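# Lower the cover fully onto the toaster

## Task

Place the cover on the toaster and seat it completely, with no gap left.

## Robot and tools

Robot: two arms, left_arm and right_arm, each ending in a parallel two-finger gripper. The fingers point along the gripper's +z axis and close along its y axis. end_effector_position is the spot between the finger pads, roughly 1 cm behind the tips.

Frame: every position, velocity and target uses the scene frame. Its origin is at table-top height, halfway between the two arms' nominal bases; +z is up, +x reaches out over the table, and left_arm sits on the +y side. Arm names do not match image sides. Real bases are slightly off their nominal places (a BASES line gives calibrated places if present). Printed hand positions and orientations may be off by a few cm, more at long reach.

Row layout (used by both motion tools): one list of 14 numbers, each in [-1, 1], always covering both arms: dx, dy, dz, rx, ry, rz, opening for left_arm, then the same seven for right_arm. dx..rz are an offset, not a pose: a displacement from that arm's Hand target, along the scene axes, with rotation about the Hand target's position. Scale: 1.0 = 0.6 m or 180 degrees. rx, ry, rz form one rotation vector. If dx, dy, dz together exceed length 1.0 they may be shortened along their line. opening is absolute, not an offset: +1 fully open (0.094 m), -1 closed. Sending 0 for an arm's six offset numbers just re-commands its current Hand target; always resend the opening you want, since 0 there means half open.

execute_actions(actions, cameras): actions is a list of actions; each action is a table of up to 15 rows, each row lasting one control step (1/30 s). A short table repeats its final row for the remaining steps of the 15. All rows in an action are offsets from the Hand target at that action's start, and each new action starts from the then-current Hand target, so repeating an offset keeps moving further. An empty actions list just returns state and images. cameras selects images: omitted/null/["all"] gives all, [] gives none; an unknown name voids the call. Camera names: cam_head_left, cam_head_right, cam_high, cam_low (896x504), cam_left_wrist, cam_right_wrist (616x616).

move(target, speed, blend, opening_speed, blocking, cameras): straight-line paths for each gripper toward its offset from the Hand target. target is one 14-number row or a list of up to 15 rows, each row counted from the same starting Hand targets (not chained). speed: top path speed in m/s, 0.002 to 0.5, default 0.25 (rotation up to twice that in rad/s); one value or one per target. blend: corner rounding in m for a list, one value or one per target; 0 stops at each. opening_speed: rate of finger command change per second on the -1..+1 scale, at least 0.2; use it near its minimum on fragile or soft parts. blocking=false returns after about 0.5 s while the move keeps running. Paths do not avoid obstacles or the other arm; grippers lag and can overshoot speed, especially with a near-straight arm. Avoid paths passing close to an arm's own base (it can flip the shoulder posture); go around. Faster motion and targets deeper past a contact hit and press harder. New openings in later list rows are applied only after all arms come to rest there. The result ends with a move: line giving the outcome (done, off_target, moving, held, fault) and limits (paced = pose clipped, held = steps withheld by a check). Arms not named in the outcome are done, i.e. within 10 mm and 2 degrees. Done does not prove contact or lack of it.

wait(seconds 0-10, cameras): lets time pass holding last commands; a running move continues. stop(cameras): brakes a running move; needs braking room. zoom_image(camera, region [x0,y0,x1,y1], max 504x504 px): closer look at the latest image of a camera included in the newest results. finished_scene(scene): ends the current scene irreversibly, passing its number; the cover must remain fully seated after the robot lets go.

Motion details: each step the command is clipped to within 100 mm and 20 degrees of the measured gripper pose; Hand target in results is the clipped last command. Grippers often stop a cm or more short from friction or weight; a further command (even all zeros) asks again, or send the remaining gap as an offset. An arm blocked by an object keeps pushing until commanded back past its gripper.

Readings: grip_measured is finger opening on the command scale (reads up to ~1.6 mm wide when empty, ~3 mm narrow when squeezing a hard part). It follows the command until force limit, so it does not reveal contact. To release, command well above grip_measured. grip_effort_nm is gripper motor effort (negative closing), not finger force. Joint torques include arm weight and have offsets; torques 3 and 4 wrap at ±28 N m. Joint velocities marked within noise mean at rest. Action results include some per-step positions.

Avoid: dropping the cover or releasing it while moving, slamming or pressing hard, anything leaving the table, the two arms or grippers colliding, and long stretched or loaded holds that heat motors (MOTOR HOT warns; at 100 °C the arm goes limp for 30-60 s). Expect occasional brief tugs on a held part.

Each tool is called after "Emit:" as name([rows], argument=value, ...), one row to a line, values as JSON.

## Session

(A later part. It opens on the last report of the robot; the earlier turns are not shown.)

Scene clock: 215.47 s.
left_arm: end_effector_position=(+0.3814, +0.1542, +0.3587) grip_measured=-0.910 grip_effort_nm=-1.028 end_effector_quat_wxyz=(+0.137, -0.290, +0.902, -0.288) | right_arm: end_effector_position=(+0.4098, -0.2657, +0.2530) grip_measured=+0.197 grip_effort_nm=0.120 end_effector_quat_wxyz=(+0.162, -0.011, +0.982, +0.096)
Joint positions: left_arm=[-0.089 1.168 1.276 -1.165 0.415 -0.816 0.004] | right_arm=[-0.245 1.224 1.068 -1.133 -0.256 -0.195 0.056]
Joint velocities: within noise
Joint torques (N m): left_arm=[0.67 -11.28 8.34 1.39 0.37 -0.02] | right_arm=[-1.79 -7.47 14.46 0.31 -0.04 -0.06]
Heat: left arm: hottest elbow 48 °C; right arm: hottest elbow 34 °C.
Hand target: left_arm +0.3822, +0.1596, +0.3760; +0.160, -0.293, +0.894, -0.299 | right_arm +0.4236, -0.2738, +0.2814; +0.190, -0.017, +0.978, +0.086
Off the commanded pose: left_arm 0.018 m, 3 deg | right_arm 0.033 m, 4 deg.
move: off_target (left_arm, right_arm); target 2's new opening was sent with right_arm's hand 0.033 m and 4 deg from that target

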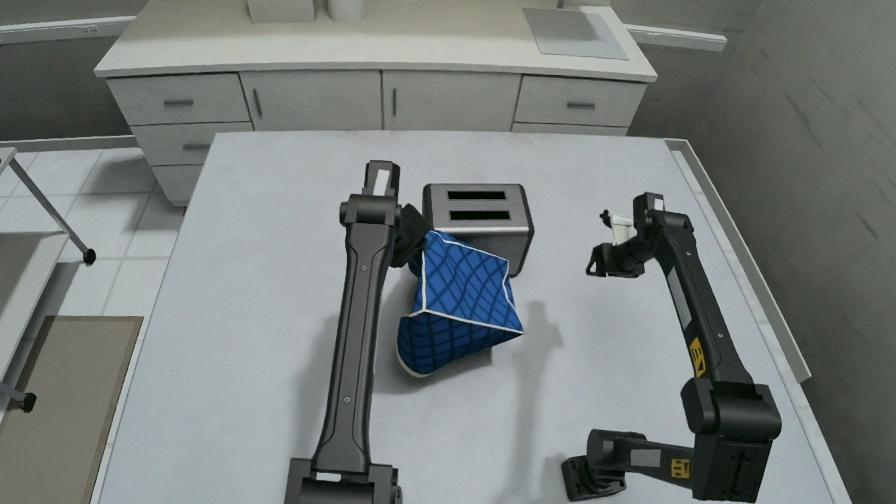

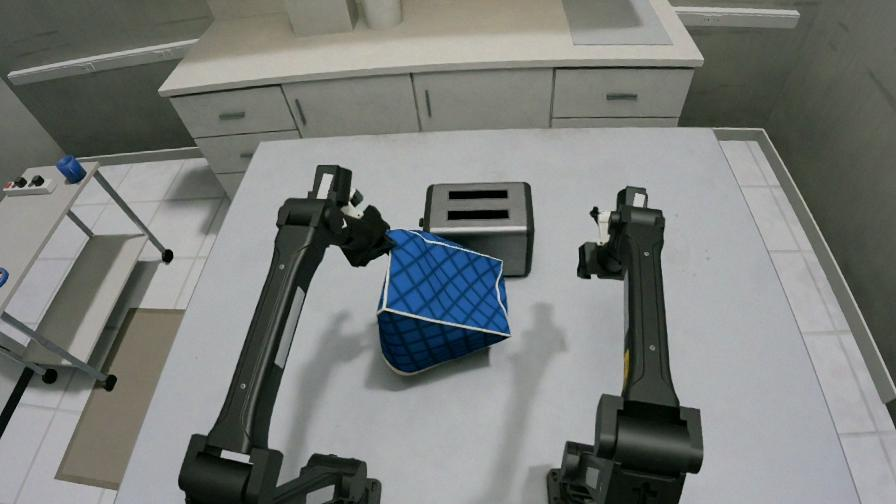

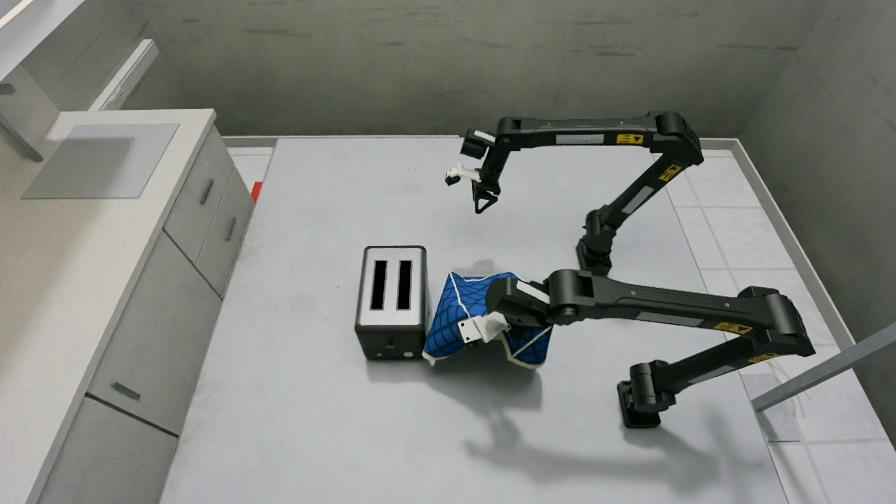

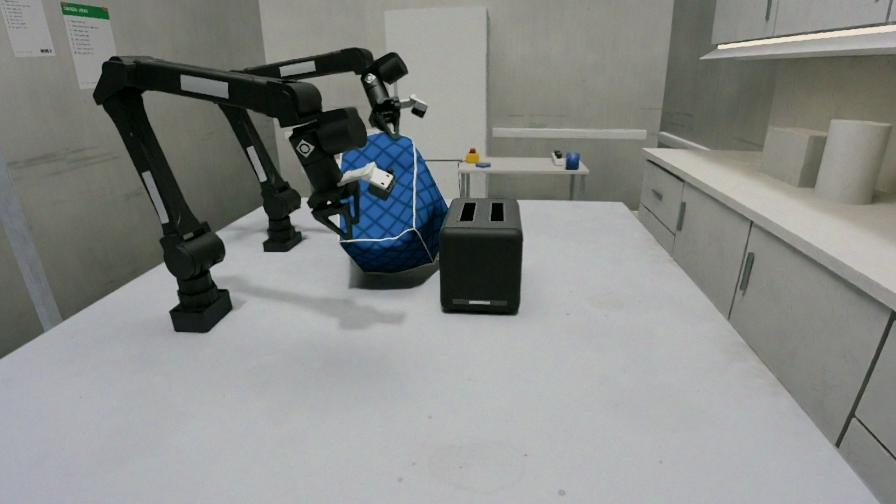

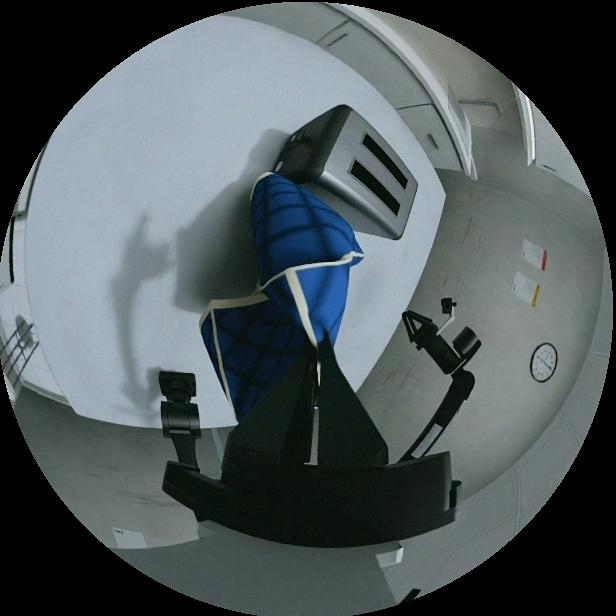

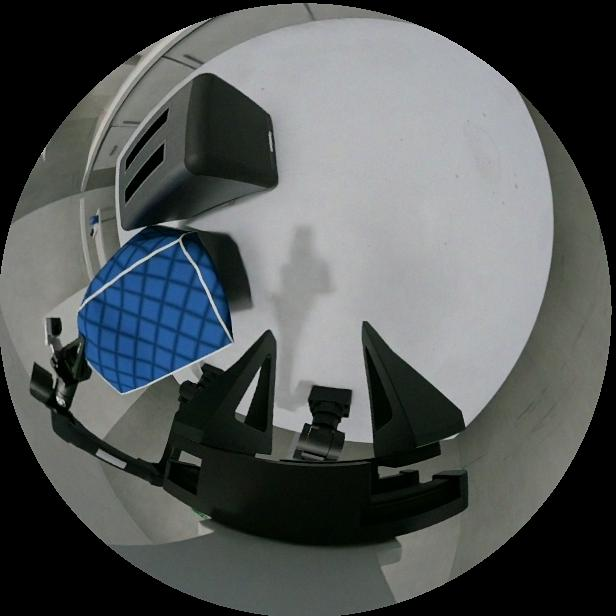

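Emit:
move(target=[-0.03,-0.02,0.0,-0.02,0,0.06,-0.95,0,0,0,0,0,0,0.2], speed=0.12)

Scene clock: 232.63 s.
left_arm: end_effector_position=(+0.3654, +0.1535, +0.3595) grip_measured=-0.910 grip_effort_nm=-1.023 end_effector_quat_wxyz=(+0.161, -0.389, +0.857, -0.296) | right_arm: end_effector_position=(+0.4097, -0.2657, +0.2530) grip_measured=+0.198 grip_effort_nm=0.105 end_effector_quat_wxyz=(+0.162, -0.011, +0.982, +0.096)
Joint positions: left_arm=[-0.13 1.069 1.185 -1.069 0.323 -1.08 0.004] | right_arm=[-0.245 1.224 1.068 -1.133 -0.256 -0.195 0.056]
Joint velocities: within noise
Joint torques (N m): left_arm=[-1.14 -9.7 8.43 1.62 0.05 0] | right_arm=[-1.85 -7.36 14.41 0.32 -0.04 -0.08]
Heat: left arm: hottest elbow 45 °C; right arm: hottest elbow 35 °C.
Hand target: left_arm +0.3642, +0.1476, +0.3759; +0.178, -0.381, +0.853, -0.311 | right_arm +0.4235, -0.2738, +0.2812; +0.190, -0.017, +0.978, +0.086
Off the commanded pose: left_arm 0.018 m, 3 deg | right_arm 0.033 m, 4 deg.
move: off_target (left_arm, right_arm)

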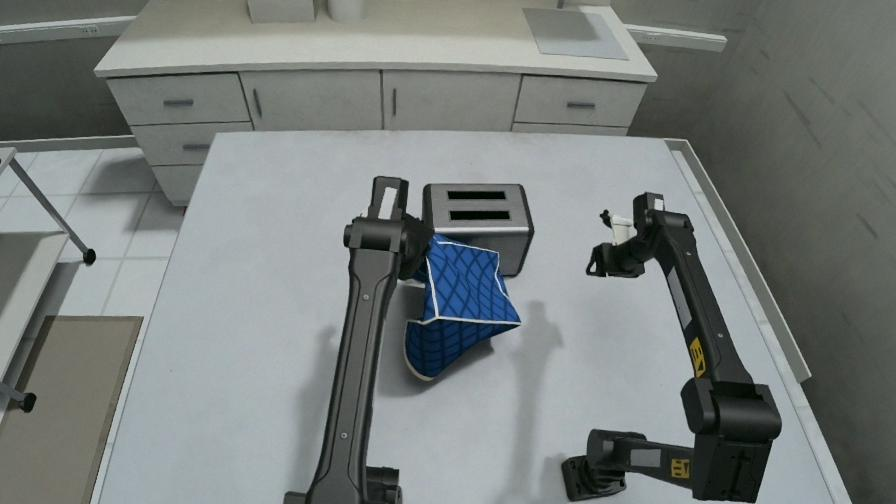

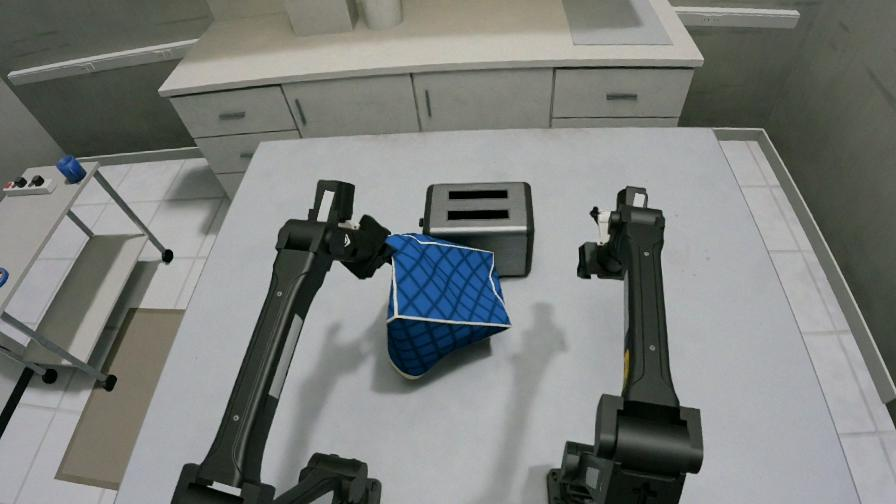

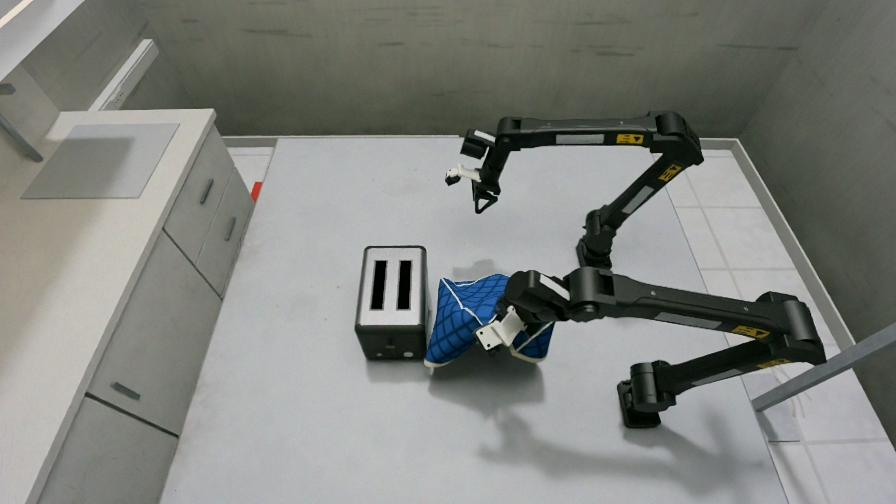

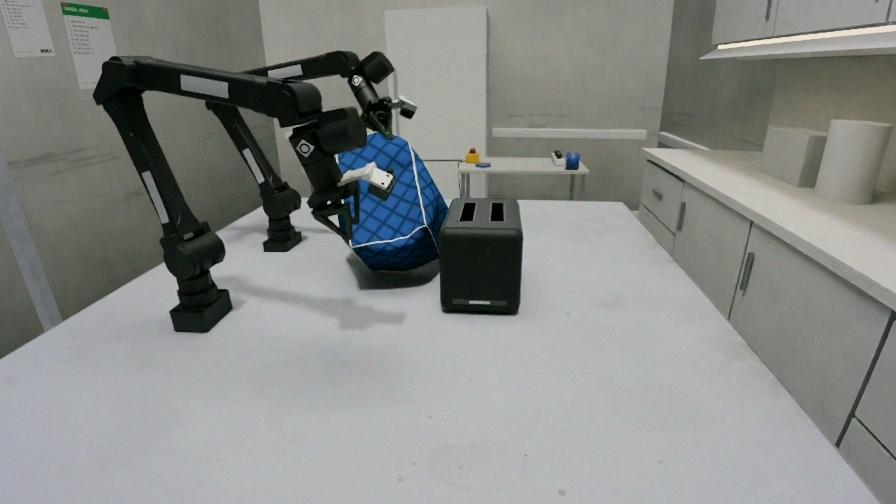

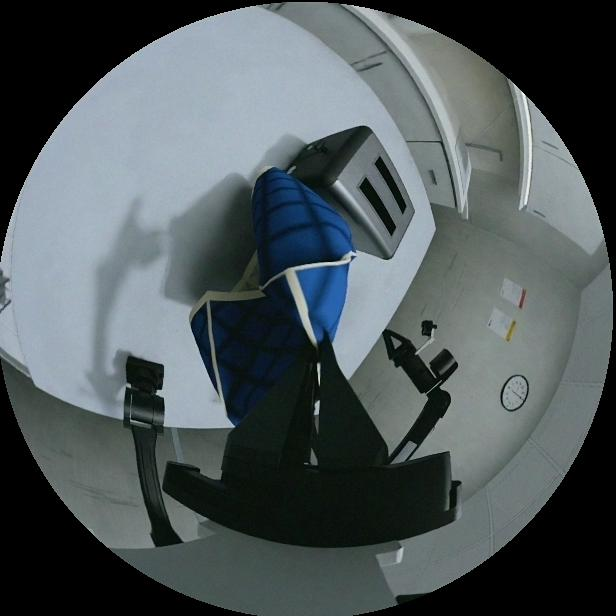

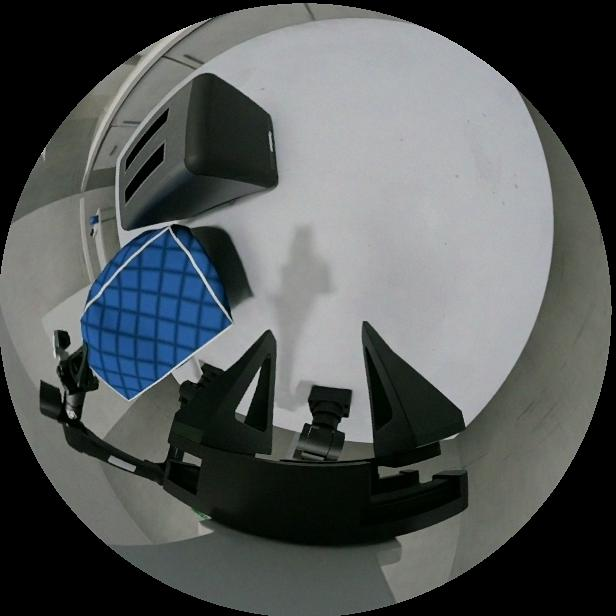

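Emit:
move(target=[-0.07,0.0,-0.1,-0.03,0,0.0,-0.95,0,0,0,0,0,0,0.2], speed=0.12, cameras=["cam_head_right","cam_low","cam_high","cam_right_wrist"])

Emit:
zoom_image(camera="cam_low", region=[280, 100, 460, 330])

Emit:
zoom_image(camera="cam_high", region=[400, 210, 620, 400])

Emit:
zoom_image(camera="cam_head_right", region=[320, 180, 560, 400])

Scene clock: 241.77 s.
left_arm: end_effector_position=(+0.3200, +0.1464, +0.3016) grip_measured=-0.910 grip_effort_nm=-1.028 end_effector_quat_wxyz=(+0.143, -0.390, +0.845, -0.336) | right_arm: end_effector_position=(+0.4097, -0.2657, +0.2530) grip_measured=+0.198 grip_effort_nm=0.100 end_effector_quat_wxyz=(+0.162, -0.011, +0.982, +0.096)
Joint positions: left_arm=[-0.13 0.928 0.925 -0.917 0.401 -1.125 0.004] | right_arm=[-0.245 1.224 1.068 -1.133 -0.256 -0.195 0.056]
Joint velocities: within noise
Joint torques (N m): left_arm=[0.44 -7 8.5 1.59 0.31 0.02] | right_arm=[-1.73 -7.3 14.46 0.36 -0.04 -0.07]
Heat: left arm: hottest elbow 44 °C; right arm: hottest elbow 36 °C.
Hand target: left_arm +0.3222, +0.1476, +0.3160; +0.160, -0.389, +0.837, -0.350 | right_arm +0.4235, -0.2738, +0.2812; +0.190, -0.017, +0.978, +0.086
Off the commanded pose: left_arm 0.015 m, 3 deg | right_arm 0.032 m, 4 deg.
move: off_target (left_arm, right_arm)
Images, in order (width x height): cam_head_right 896x504, cam_high 896x504, cam_low 896x504, cam_right_wrist 616x616.

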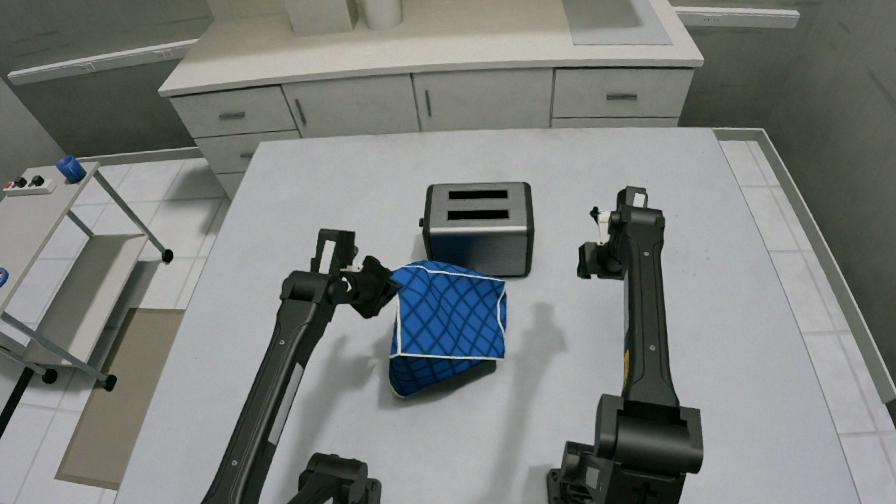

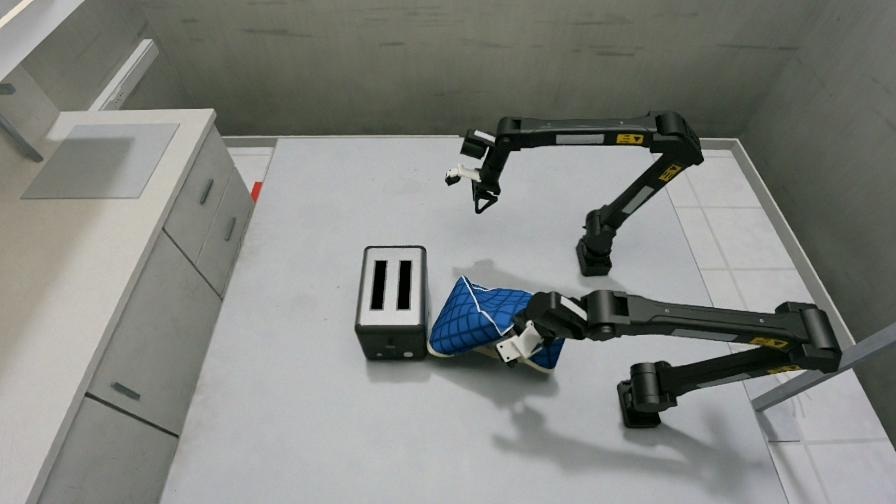

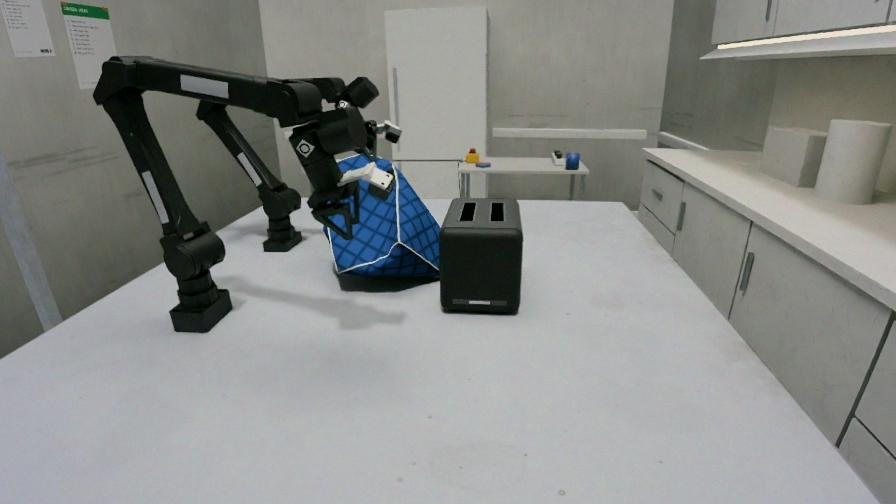

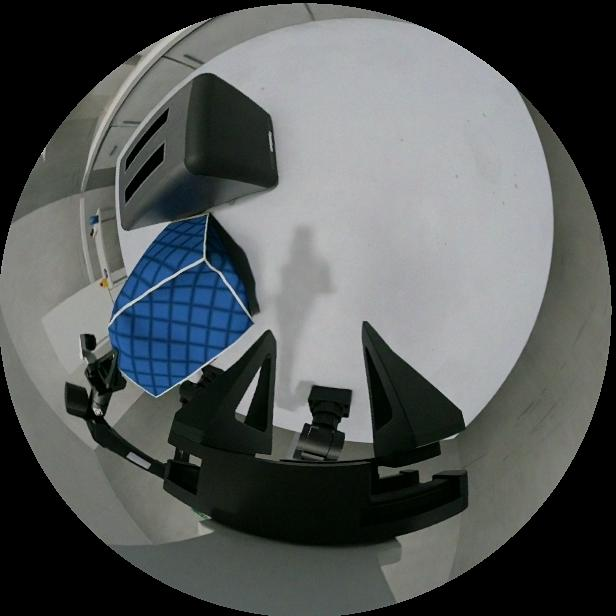

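Scaled by 2.191.

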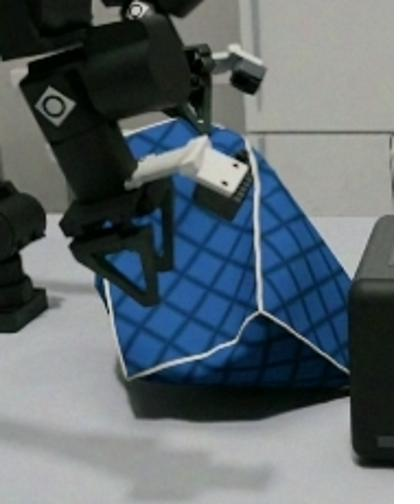

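Scaled by 2.291.

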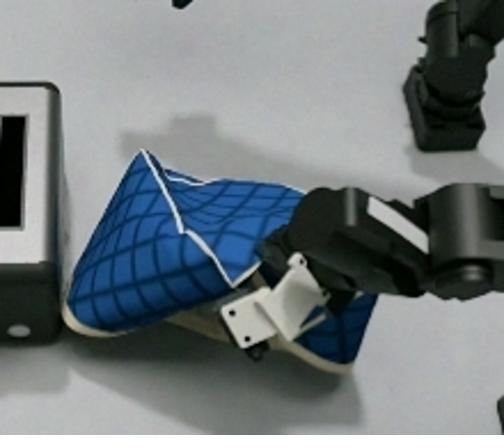

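Scaled by 2.100.

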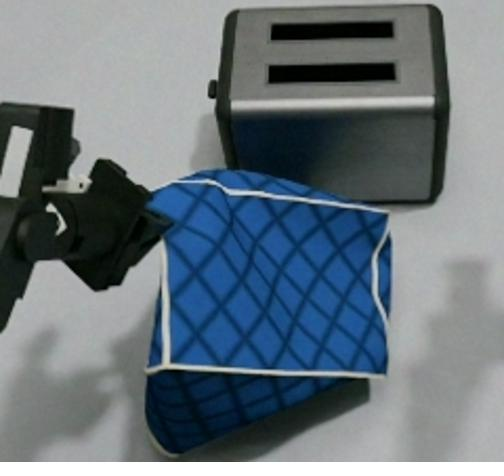

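Emit:
move(target=[0.0,0.05,0.06,-0.17,0,0.0,-0.95,0,0,0,0,0,0,0.2], speed=0.15, cameras=["cam_head_right","cam_low","cam_right_wrist"])

Emit:
zoom_image(camera="cam_low", region=[280, 100, 460, 330])

Emit:
zoom_image(camera="cam_head_right", region=[320, 180, 560, 400])

Scene clock: 254.10 s.
left_arm: end_effector_position=(+0.3220, +0.1731, +0.3378) grip_measured=-0.910 grip_effort_nm=-1.028 end_effector_quat_wxyz=(+0.035, -0.422, +0.720, -0.549) | right_arm: end_effector_position=(+0.4097, -0.2657, +0.2530) grip_measured=+0.198 grip_effort_nm=0.110 end_effector_quat_wxyz=(+0.162, -0.011, +0.982, +0.096)
Joint positions: left_arm=[0.157 0.916 0.845 -0.727 0.987 -1.329 0.004] | right_arm=[-0.245 1.224 1.068 -1.133 -0.256 -0.195 0.056]
Joint velocities: within noise
Joint torques (N m): left_arm=[0.85 -7.06 8.64 1.62 0.64 0.02] | right_arm=[-1.85 -7.41 14.43 0.38 -0.04 -0.06]
Heat: left arm: hottest elbow 42 °C; right arm: hottest elbow 37 °C.
Hand target: left_arm +0.3222, +0.1776, +0.3520; +0.052, -0.417, +0.715, -0.559 | right_arm +0.4235, -0.2738, +0.2812; +0.190, -0.017, +0.978, +0.086
Off the commanded pose: left_arm 0.015 m, 2 deg | right_arm 0.032 m, 4 deg.
move: off_target (left_arm, right_arm)
Images, in order (width x height): cam_head_right 896x504, cam_low 896x504, cam_right_wrist 616x616.

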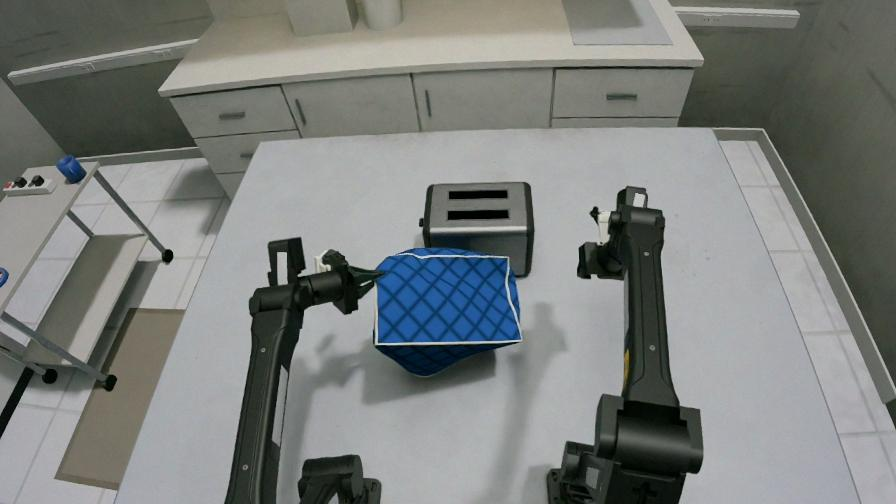

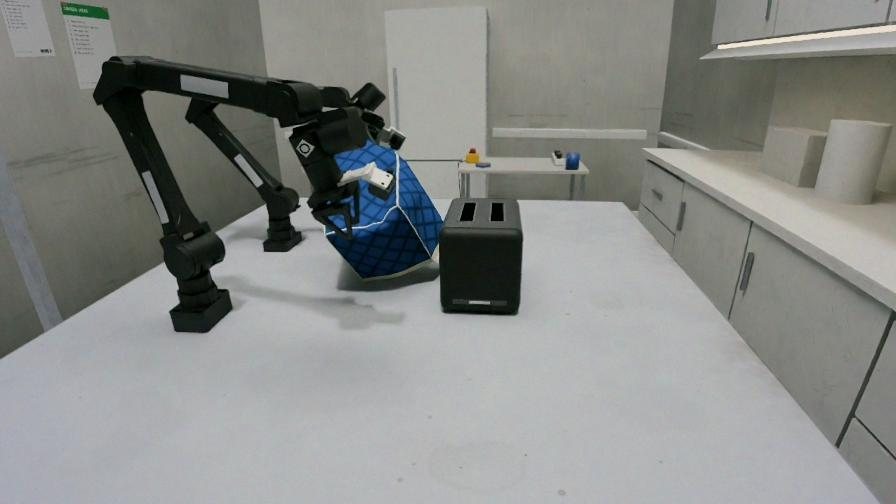

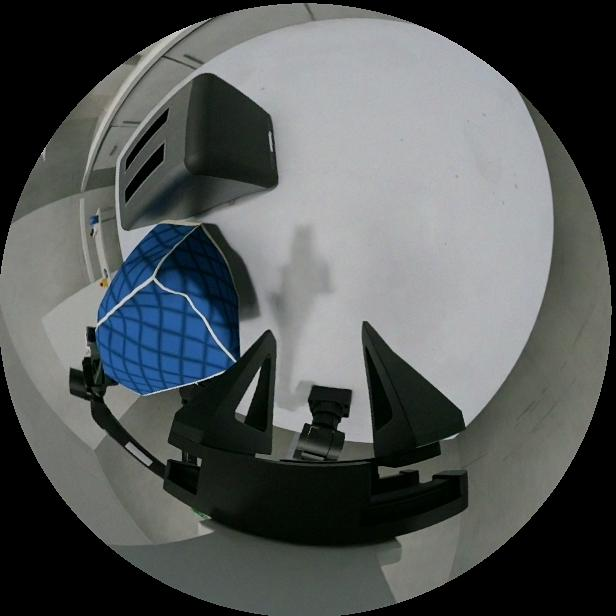

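Scaled by 2.191.

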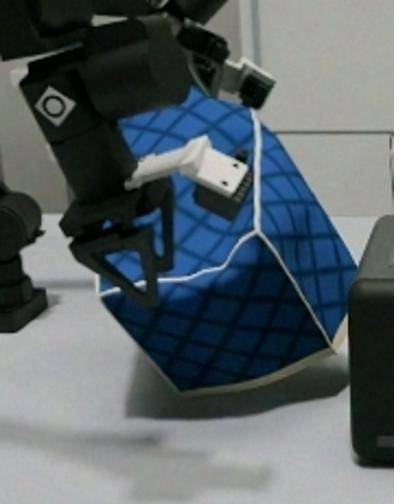

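Scaled by 2.100.

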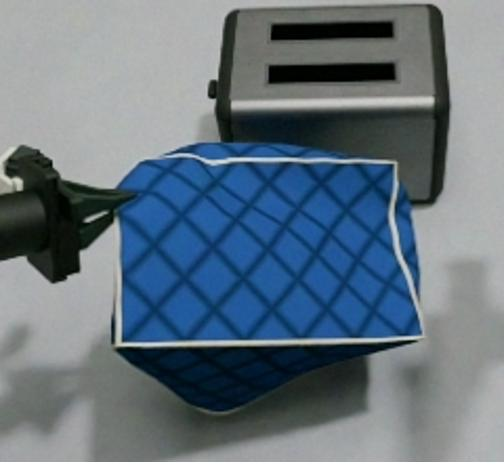

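Emit:
move(target=[-0.06,0.04,0.0,-0.12,0,0.0,-0.95,0,0,0,0,0,0,0.2], speed=0.15, cameras=["cam_head_right","cam_low","cam_high","cam_right_wrist"])

Emit:
zoom_image(camera="cam_low", region=[280, 100, 460, 330])

Emit:
zoom_image(camera="cam_head_right", region=[320, 180, 560, 400])

Scene clock: 261.53 s.
left_arm: end_effector_position=(+0.2873, +0.1977, +0.3408) grip_measured=-0.910 grip_effort_nm=-1.023 end_effector_quat_wxyz=(+0.043, +0.426, -0.598, +0.677) | right_arm: end_effector_position=(+0.4097, -0.2657, +0.2530) grip_measured=+0.198 grip_effort_nm=0.115 end_effector_quat_wxyz=(+0.162, -0.011, +0.982, +0.096)
Joint positions: left_arm=[0.335 0.81 0.586 -0.132 1.342 -1.905 0.004] | right_arm=[-0.245 1.224 1.068 -1.133 -0.256 -0.195 0.056]
Joint velocities: within noise
Joint torques (N m): left_arm=[0.79 -4.95 8.53 1.57 0.25 0.01] | right_arm=[-1.96 -7.47 14.42 0.39 -0.04 -0.07]
Heat: left arm: hottest elbow 41 °C; right arm: hottest elbow 37 °C.
Hand target: left_arm +0.2863, +0.2016, +0.3520; +0.027, +0.420, -0.597, +0.683 | right_arm +0.4235, -0.2738, +0.2812; +0.190, -0.017, +0.978, +0.086
Off the commanded pose: left_arm 0.012 m, 2 deg | right_arm 0.032 m, 4 deg.
move: off_target (left_arm, right_arm)
Images, in order (width x height): cam_head_right 896x504, cam_high 896x504, cam_low 896x504, cam_right_wrist 616x616.

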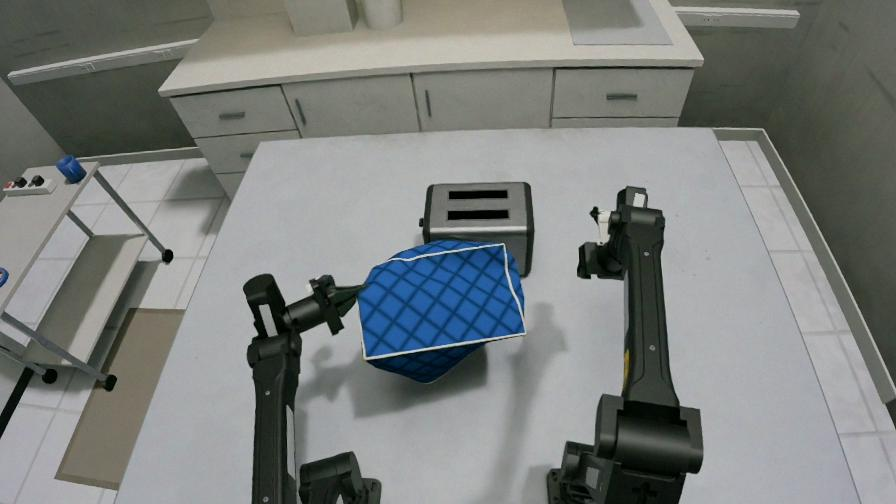

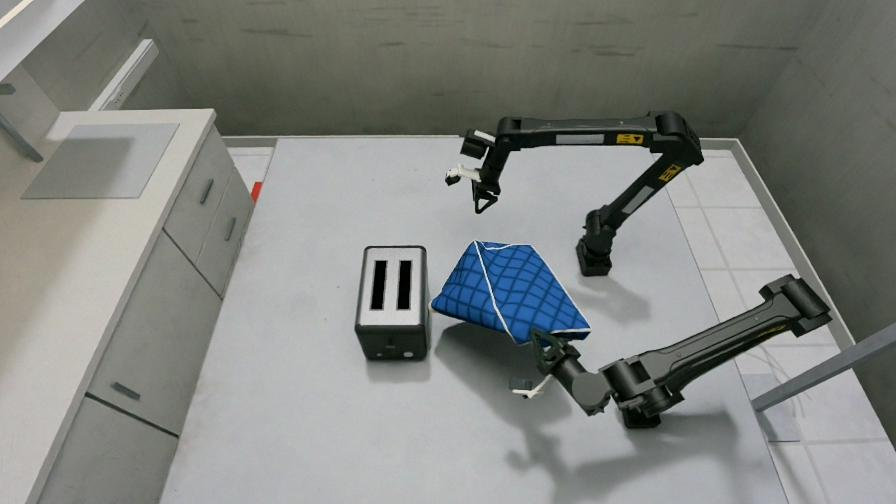

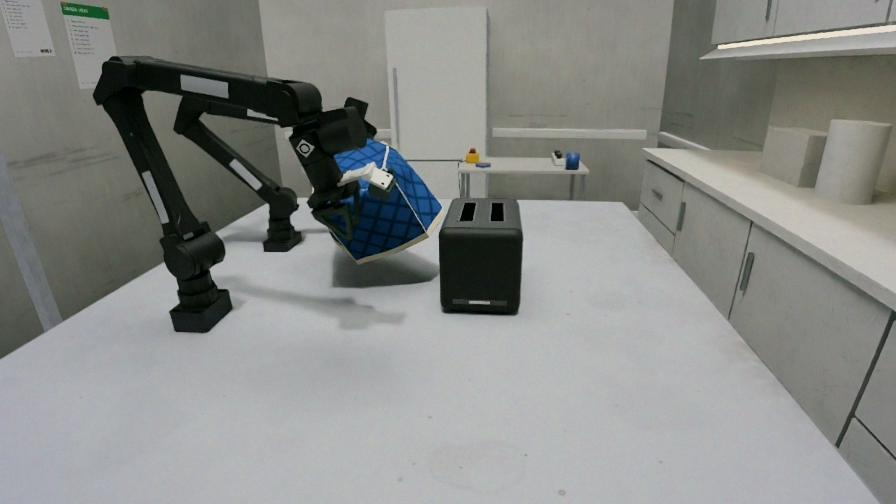

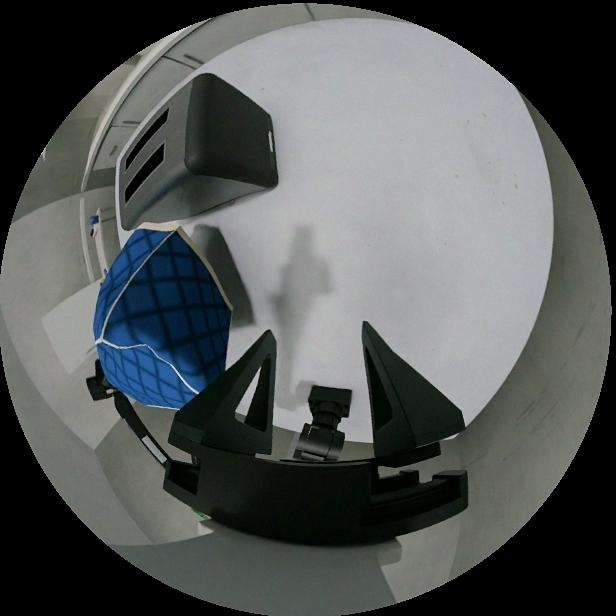

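Scaled by 2.191.

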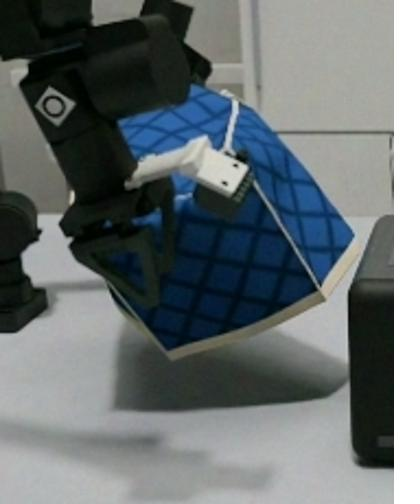

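Scaled by 2.100.

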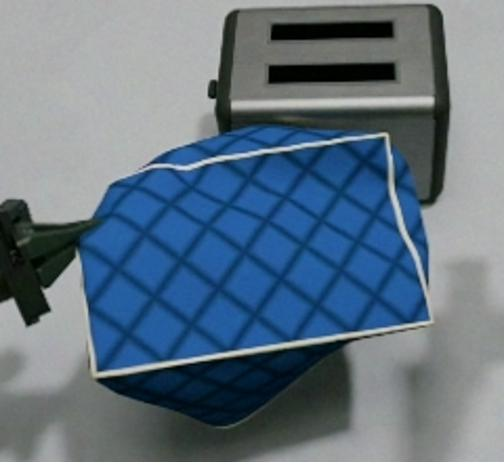

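Emit:
move(target=[0.0,-0.03,0.0,0,0.13,-0.05,-0.95,0,0,0,0,0,0,0.2], speed=0.15, cameras=["cam_head_right","cam_low","cam_high"])

Emit:
zoom_image(camera="cam_low", region=[280, 100, 460, 330])

Emit:
zoom_image(camera="cam_head_right", region=[320, 180, 560, 400])

Emit:
zoom_image(camera="cam_high", region=[400, 210, 620, 400])

Scene clock: 270.87 s.
left_arm: end_effector_position=(+0.2766, +0.1856, +0.3319) grip_measured=-0.910 grip_effort_nm=-1.023 end_effector_quat_wxyz=(-0.209, -0.517, +0.599, -0.574) | right_arm: end_effector_position=(+0.4097, -0.2657, +0.2530) grip_measured=+0.198 grip_effort_nm=0.110 end_effector_quat_wxyz=(+0.162, -0.011, +0.982, +0.096)
Joint positions: left_arm=[0.302 1.007 0.869 -1.222 1.309 -1.278 0.004] | right_arm=[-0.245 1.224 1.068 -1.133 -0.256 -0.195 0.056]
Joint velocities: within noise
Joint torques (N m): left_arm=[-1.32 -4.66 11.17 -0.12 0.76 0.15] | right_arm=[-1.85 -7.47 14.41 0.39 -0.03 -0.07]
Heat: left arm: hottest elbow 42 °C; right arm: hottest elbow 37 °C.
Hand target: left_arm +0.2863, +0.1837, +0.3519; -0.200, -0.502, +0.610, -0.579 | right_arm +0.4235, -0.2738, +0.2812; +0.190, -0.017, +0.978, +0.086
Off the commanded pose: left_arm 0.022 m, 2 deg | right_arm 0.032 m, 4 deg.
move: off_target (left_arm, right_arm)
Images, in order (width x height): cam_head_right 896x504, cam_high 896x504, cam_low 896x504.

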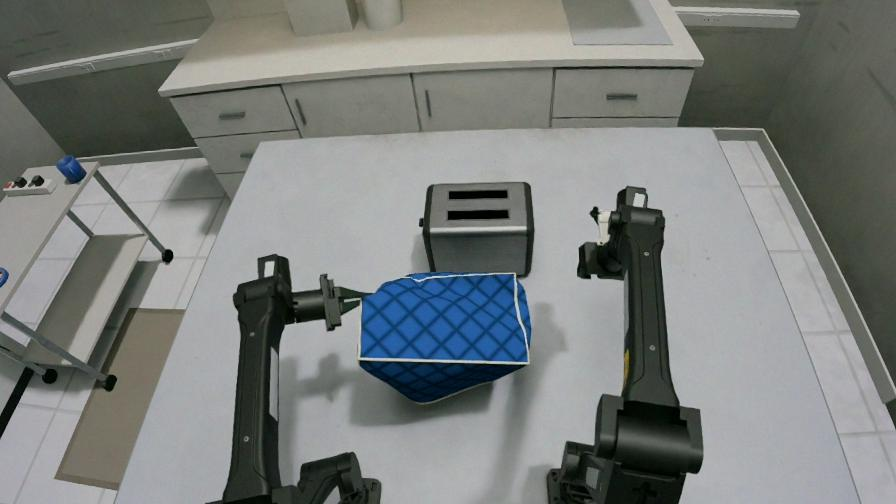

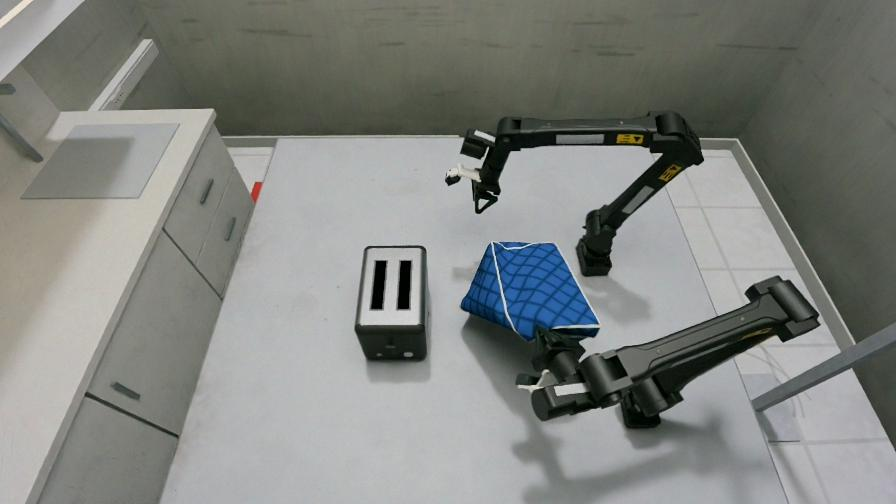

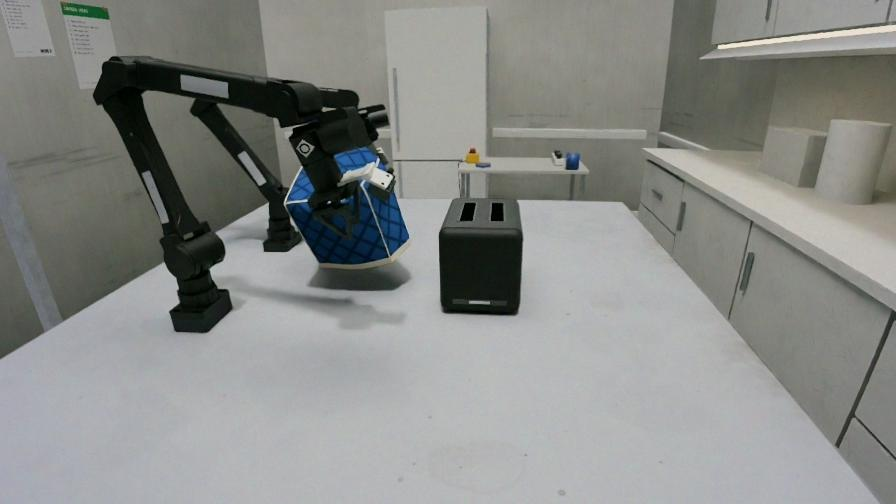

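Scaled by 2.191.

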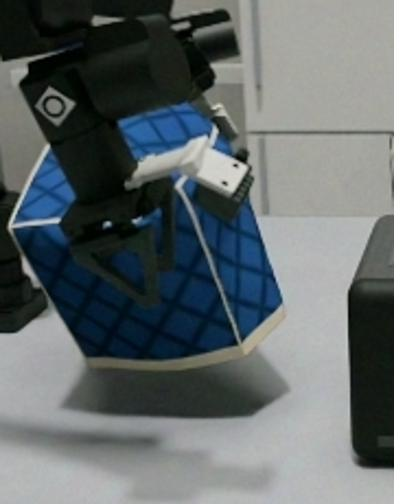

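Scaled by 2.100.

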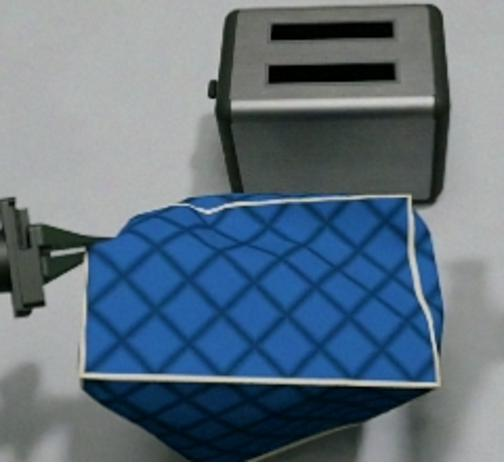

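Scaled by 2.291.

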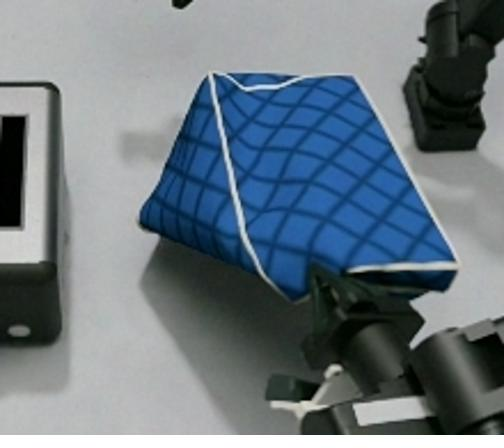

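Emit:
move(target=[0.12,-0.05,-0.15,0,0.1,0,-0.95,0,0,0,0,0,0,0.2], speed=0.12, cameras=["cam_head_right","cam_low","cam_high"])

Emit:
zoom_image(camera="cam_low", region=[280, 100, 460, 330])

Emit:
zoom_image(camera="cam_head_right", region=[320, 180, 560, 400])

Emit:
zoom_image(camera="cam_high", region=[400, 210, 620, 400])

Scene clock: 278.73 s.
left_arm: end_effector_position=(+0.3428, +0.1573, +0.2442) grip_measured=-0.910 grip_effort_nm=-1.023 end_effector_quat_wxyz=(+0.304, +0.598, -0.561, +0.484) | right_arm: end_effector_position=(+0.4097, -0.2657, +0.2530) grip_measured=+0.198 grip_effort_nm=0.115 end_effector_quat_wxyz=(+0.162, -0.011, +0.982, +0.096)
Joint positions: left_arm=[0.152 1.276 0.87 -0.904 1.204 -1.658 0.004] | right_arm=[-0.245 1.224 1.068 -1.133 -0.256 -0.195 0.056]
Joint velocities: within noise
Joint torques (N m): left_arm=[-1.03 -9 10.35 0.73 0.62 -0.06] | right_arm=[-1.85 -7.41 14.46 0.38 -0.04 -0.07]
Heat: left arm: hottest elbow 41 °C; right arm: hottest elbow 38 °C.
Hand target: left_arm +0.3583, +0.1536, +0.2621; +0.293, +0.586, -0.572, +0.494 | right_arm +0.4235, -0.2738, +0.2812; +0.190, -0.017, +0.978, +0.086
Off the commanded pose: left_arm 0.024 m, 2 deg | right_arm 0.032 m, 4 deg.
move: off_target (left_arm, right_arm)
Images, in order (width x height): cam_head_right 896x504, cam_high 896x504, cam_low 896x504.

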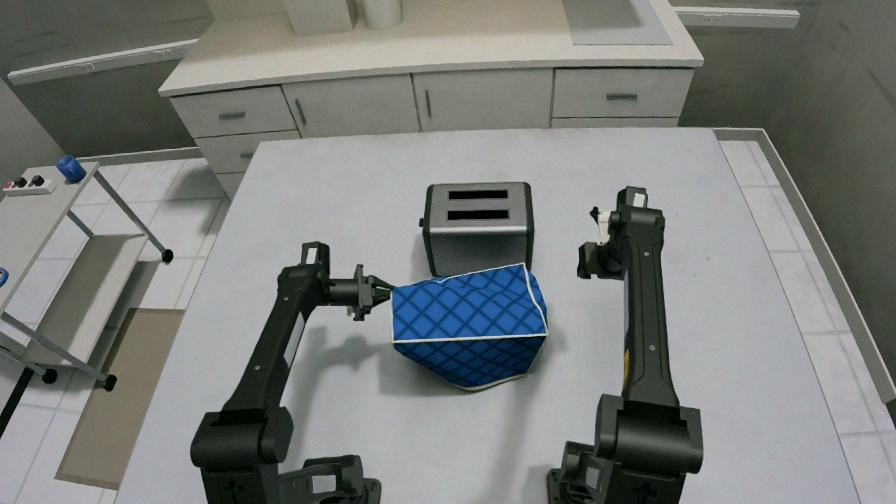

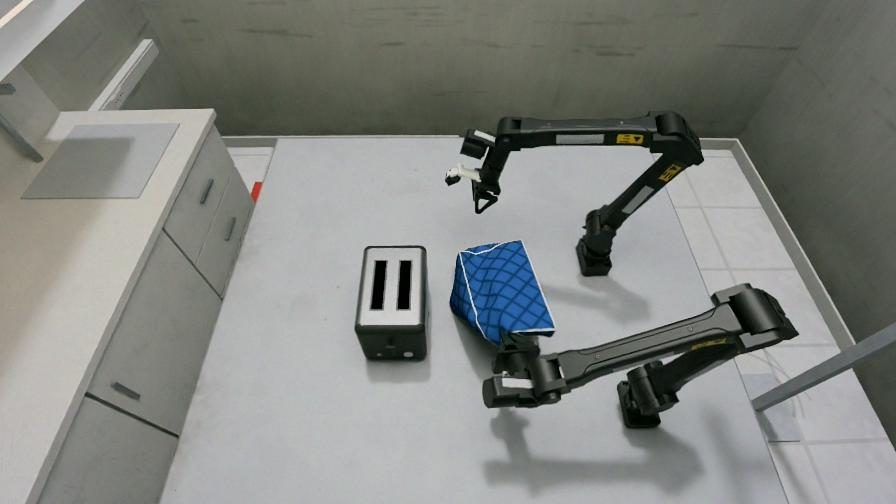

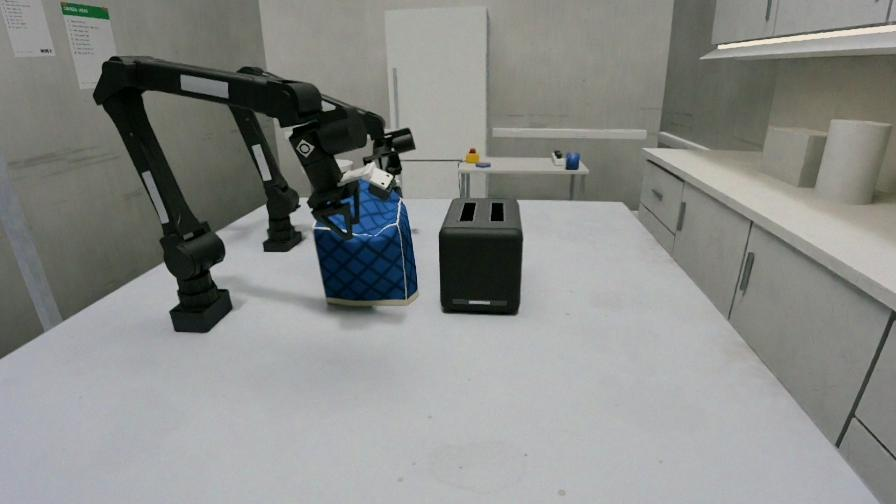

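Scaled by 2.191.

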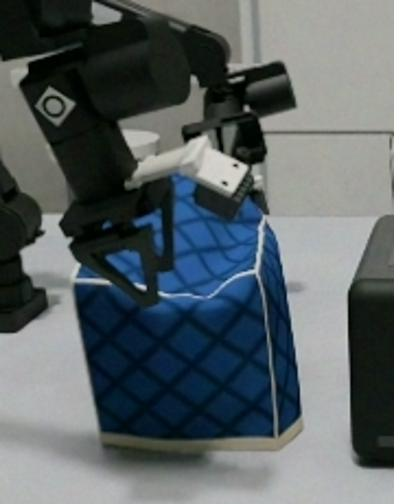

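Scaled by 2.100.

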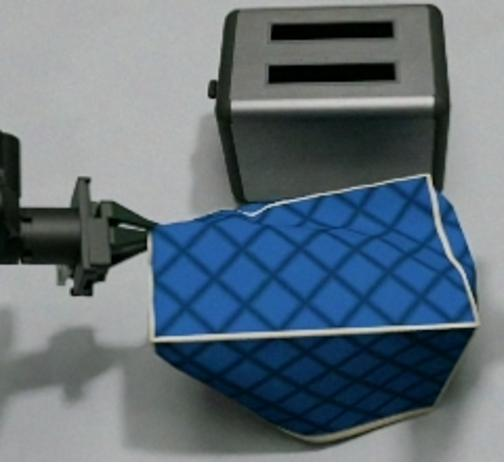

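Scaled by 2.291.

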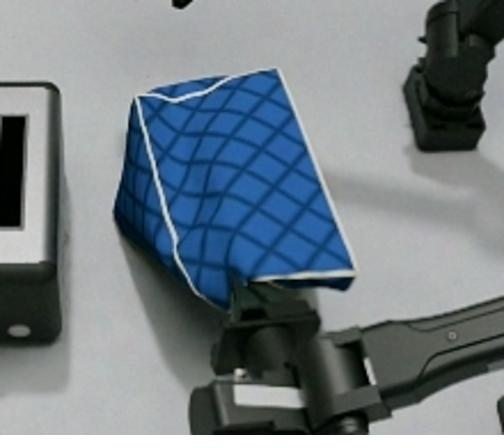

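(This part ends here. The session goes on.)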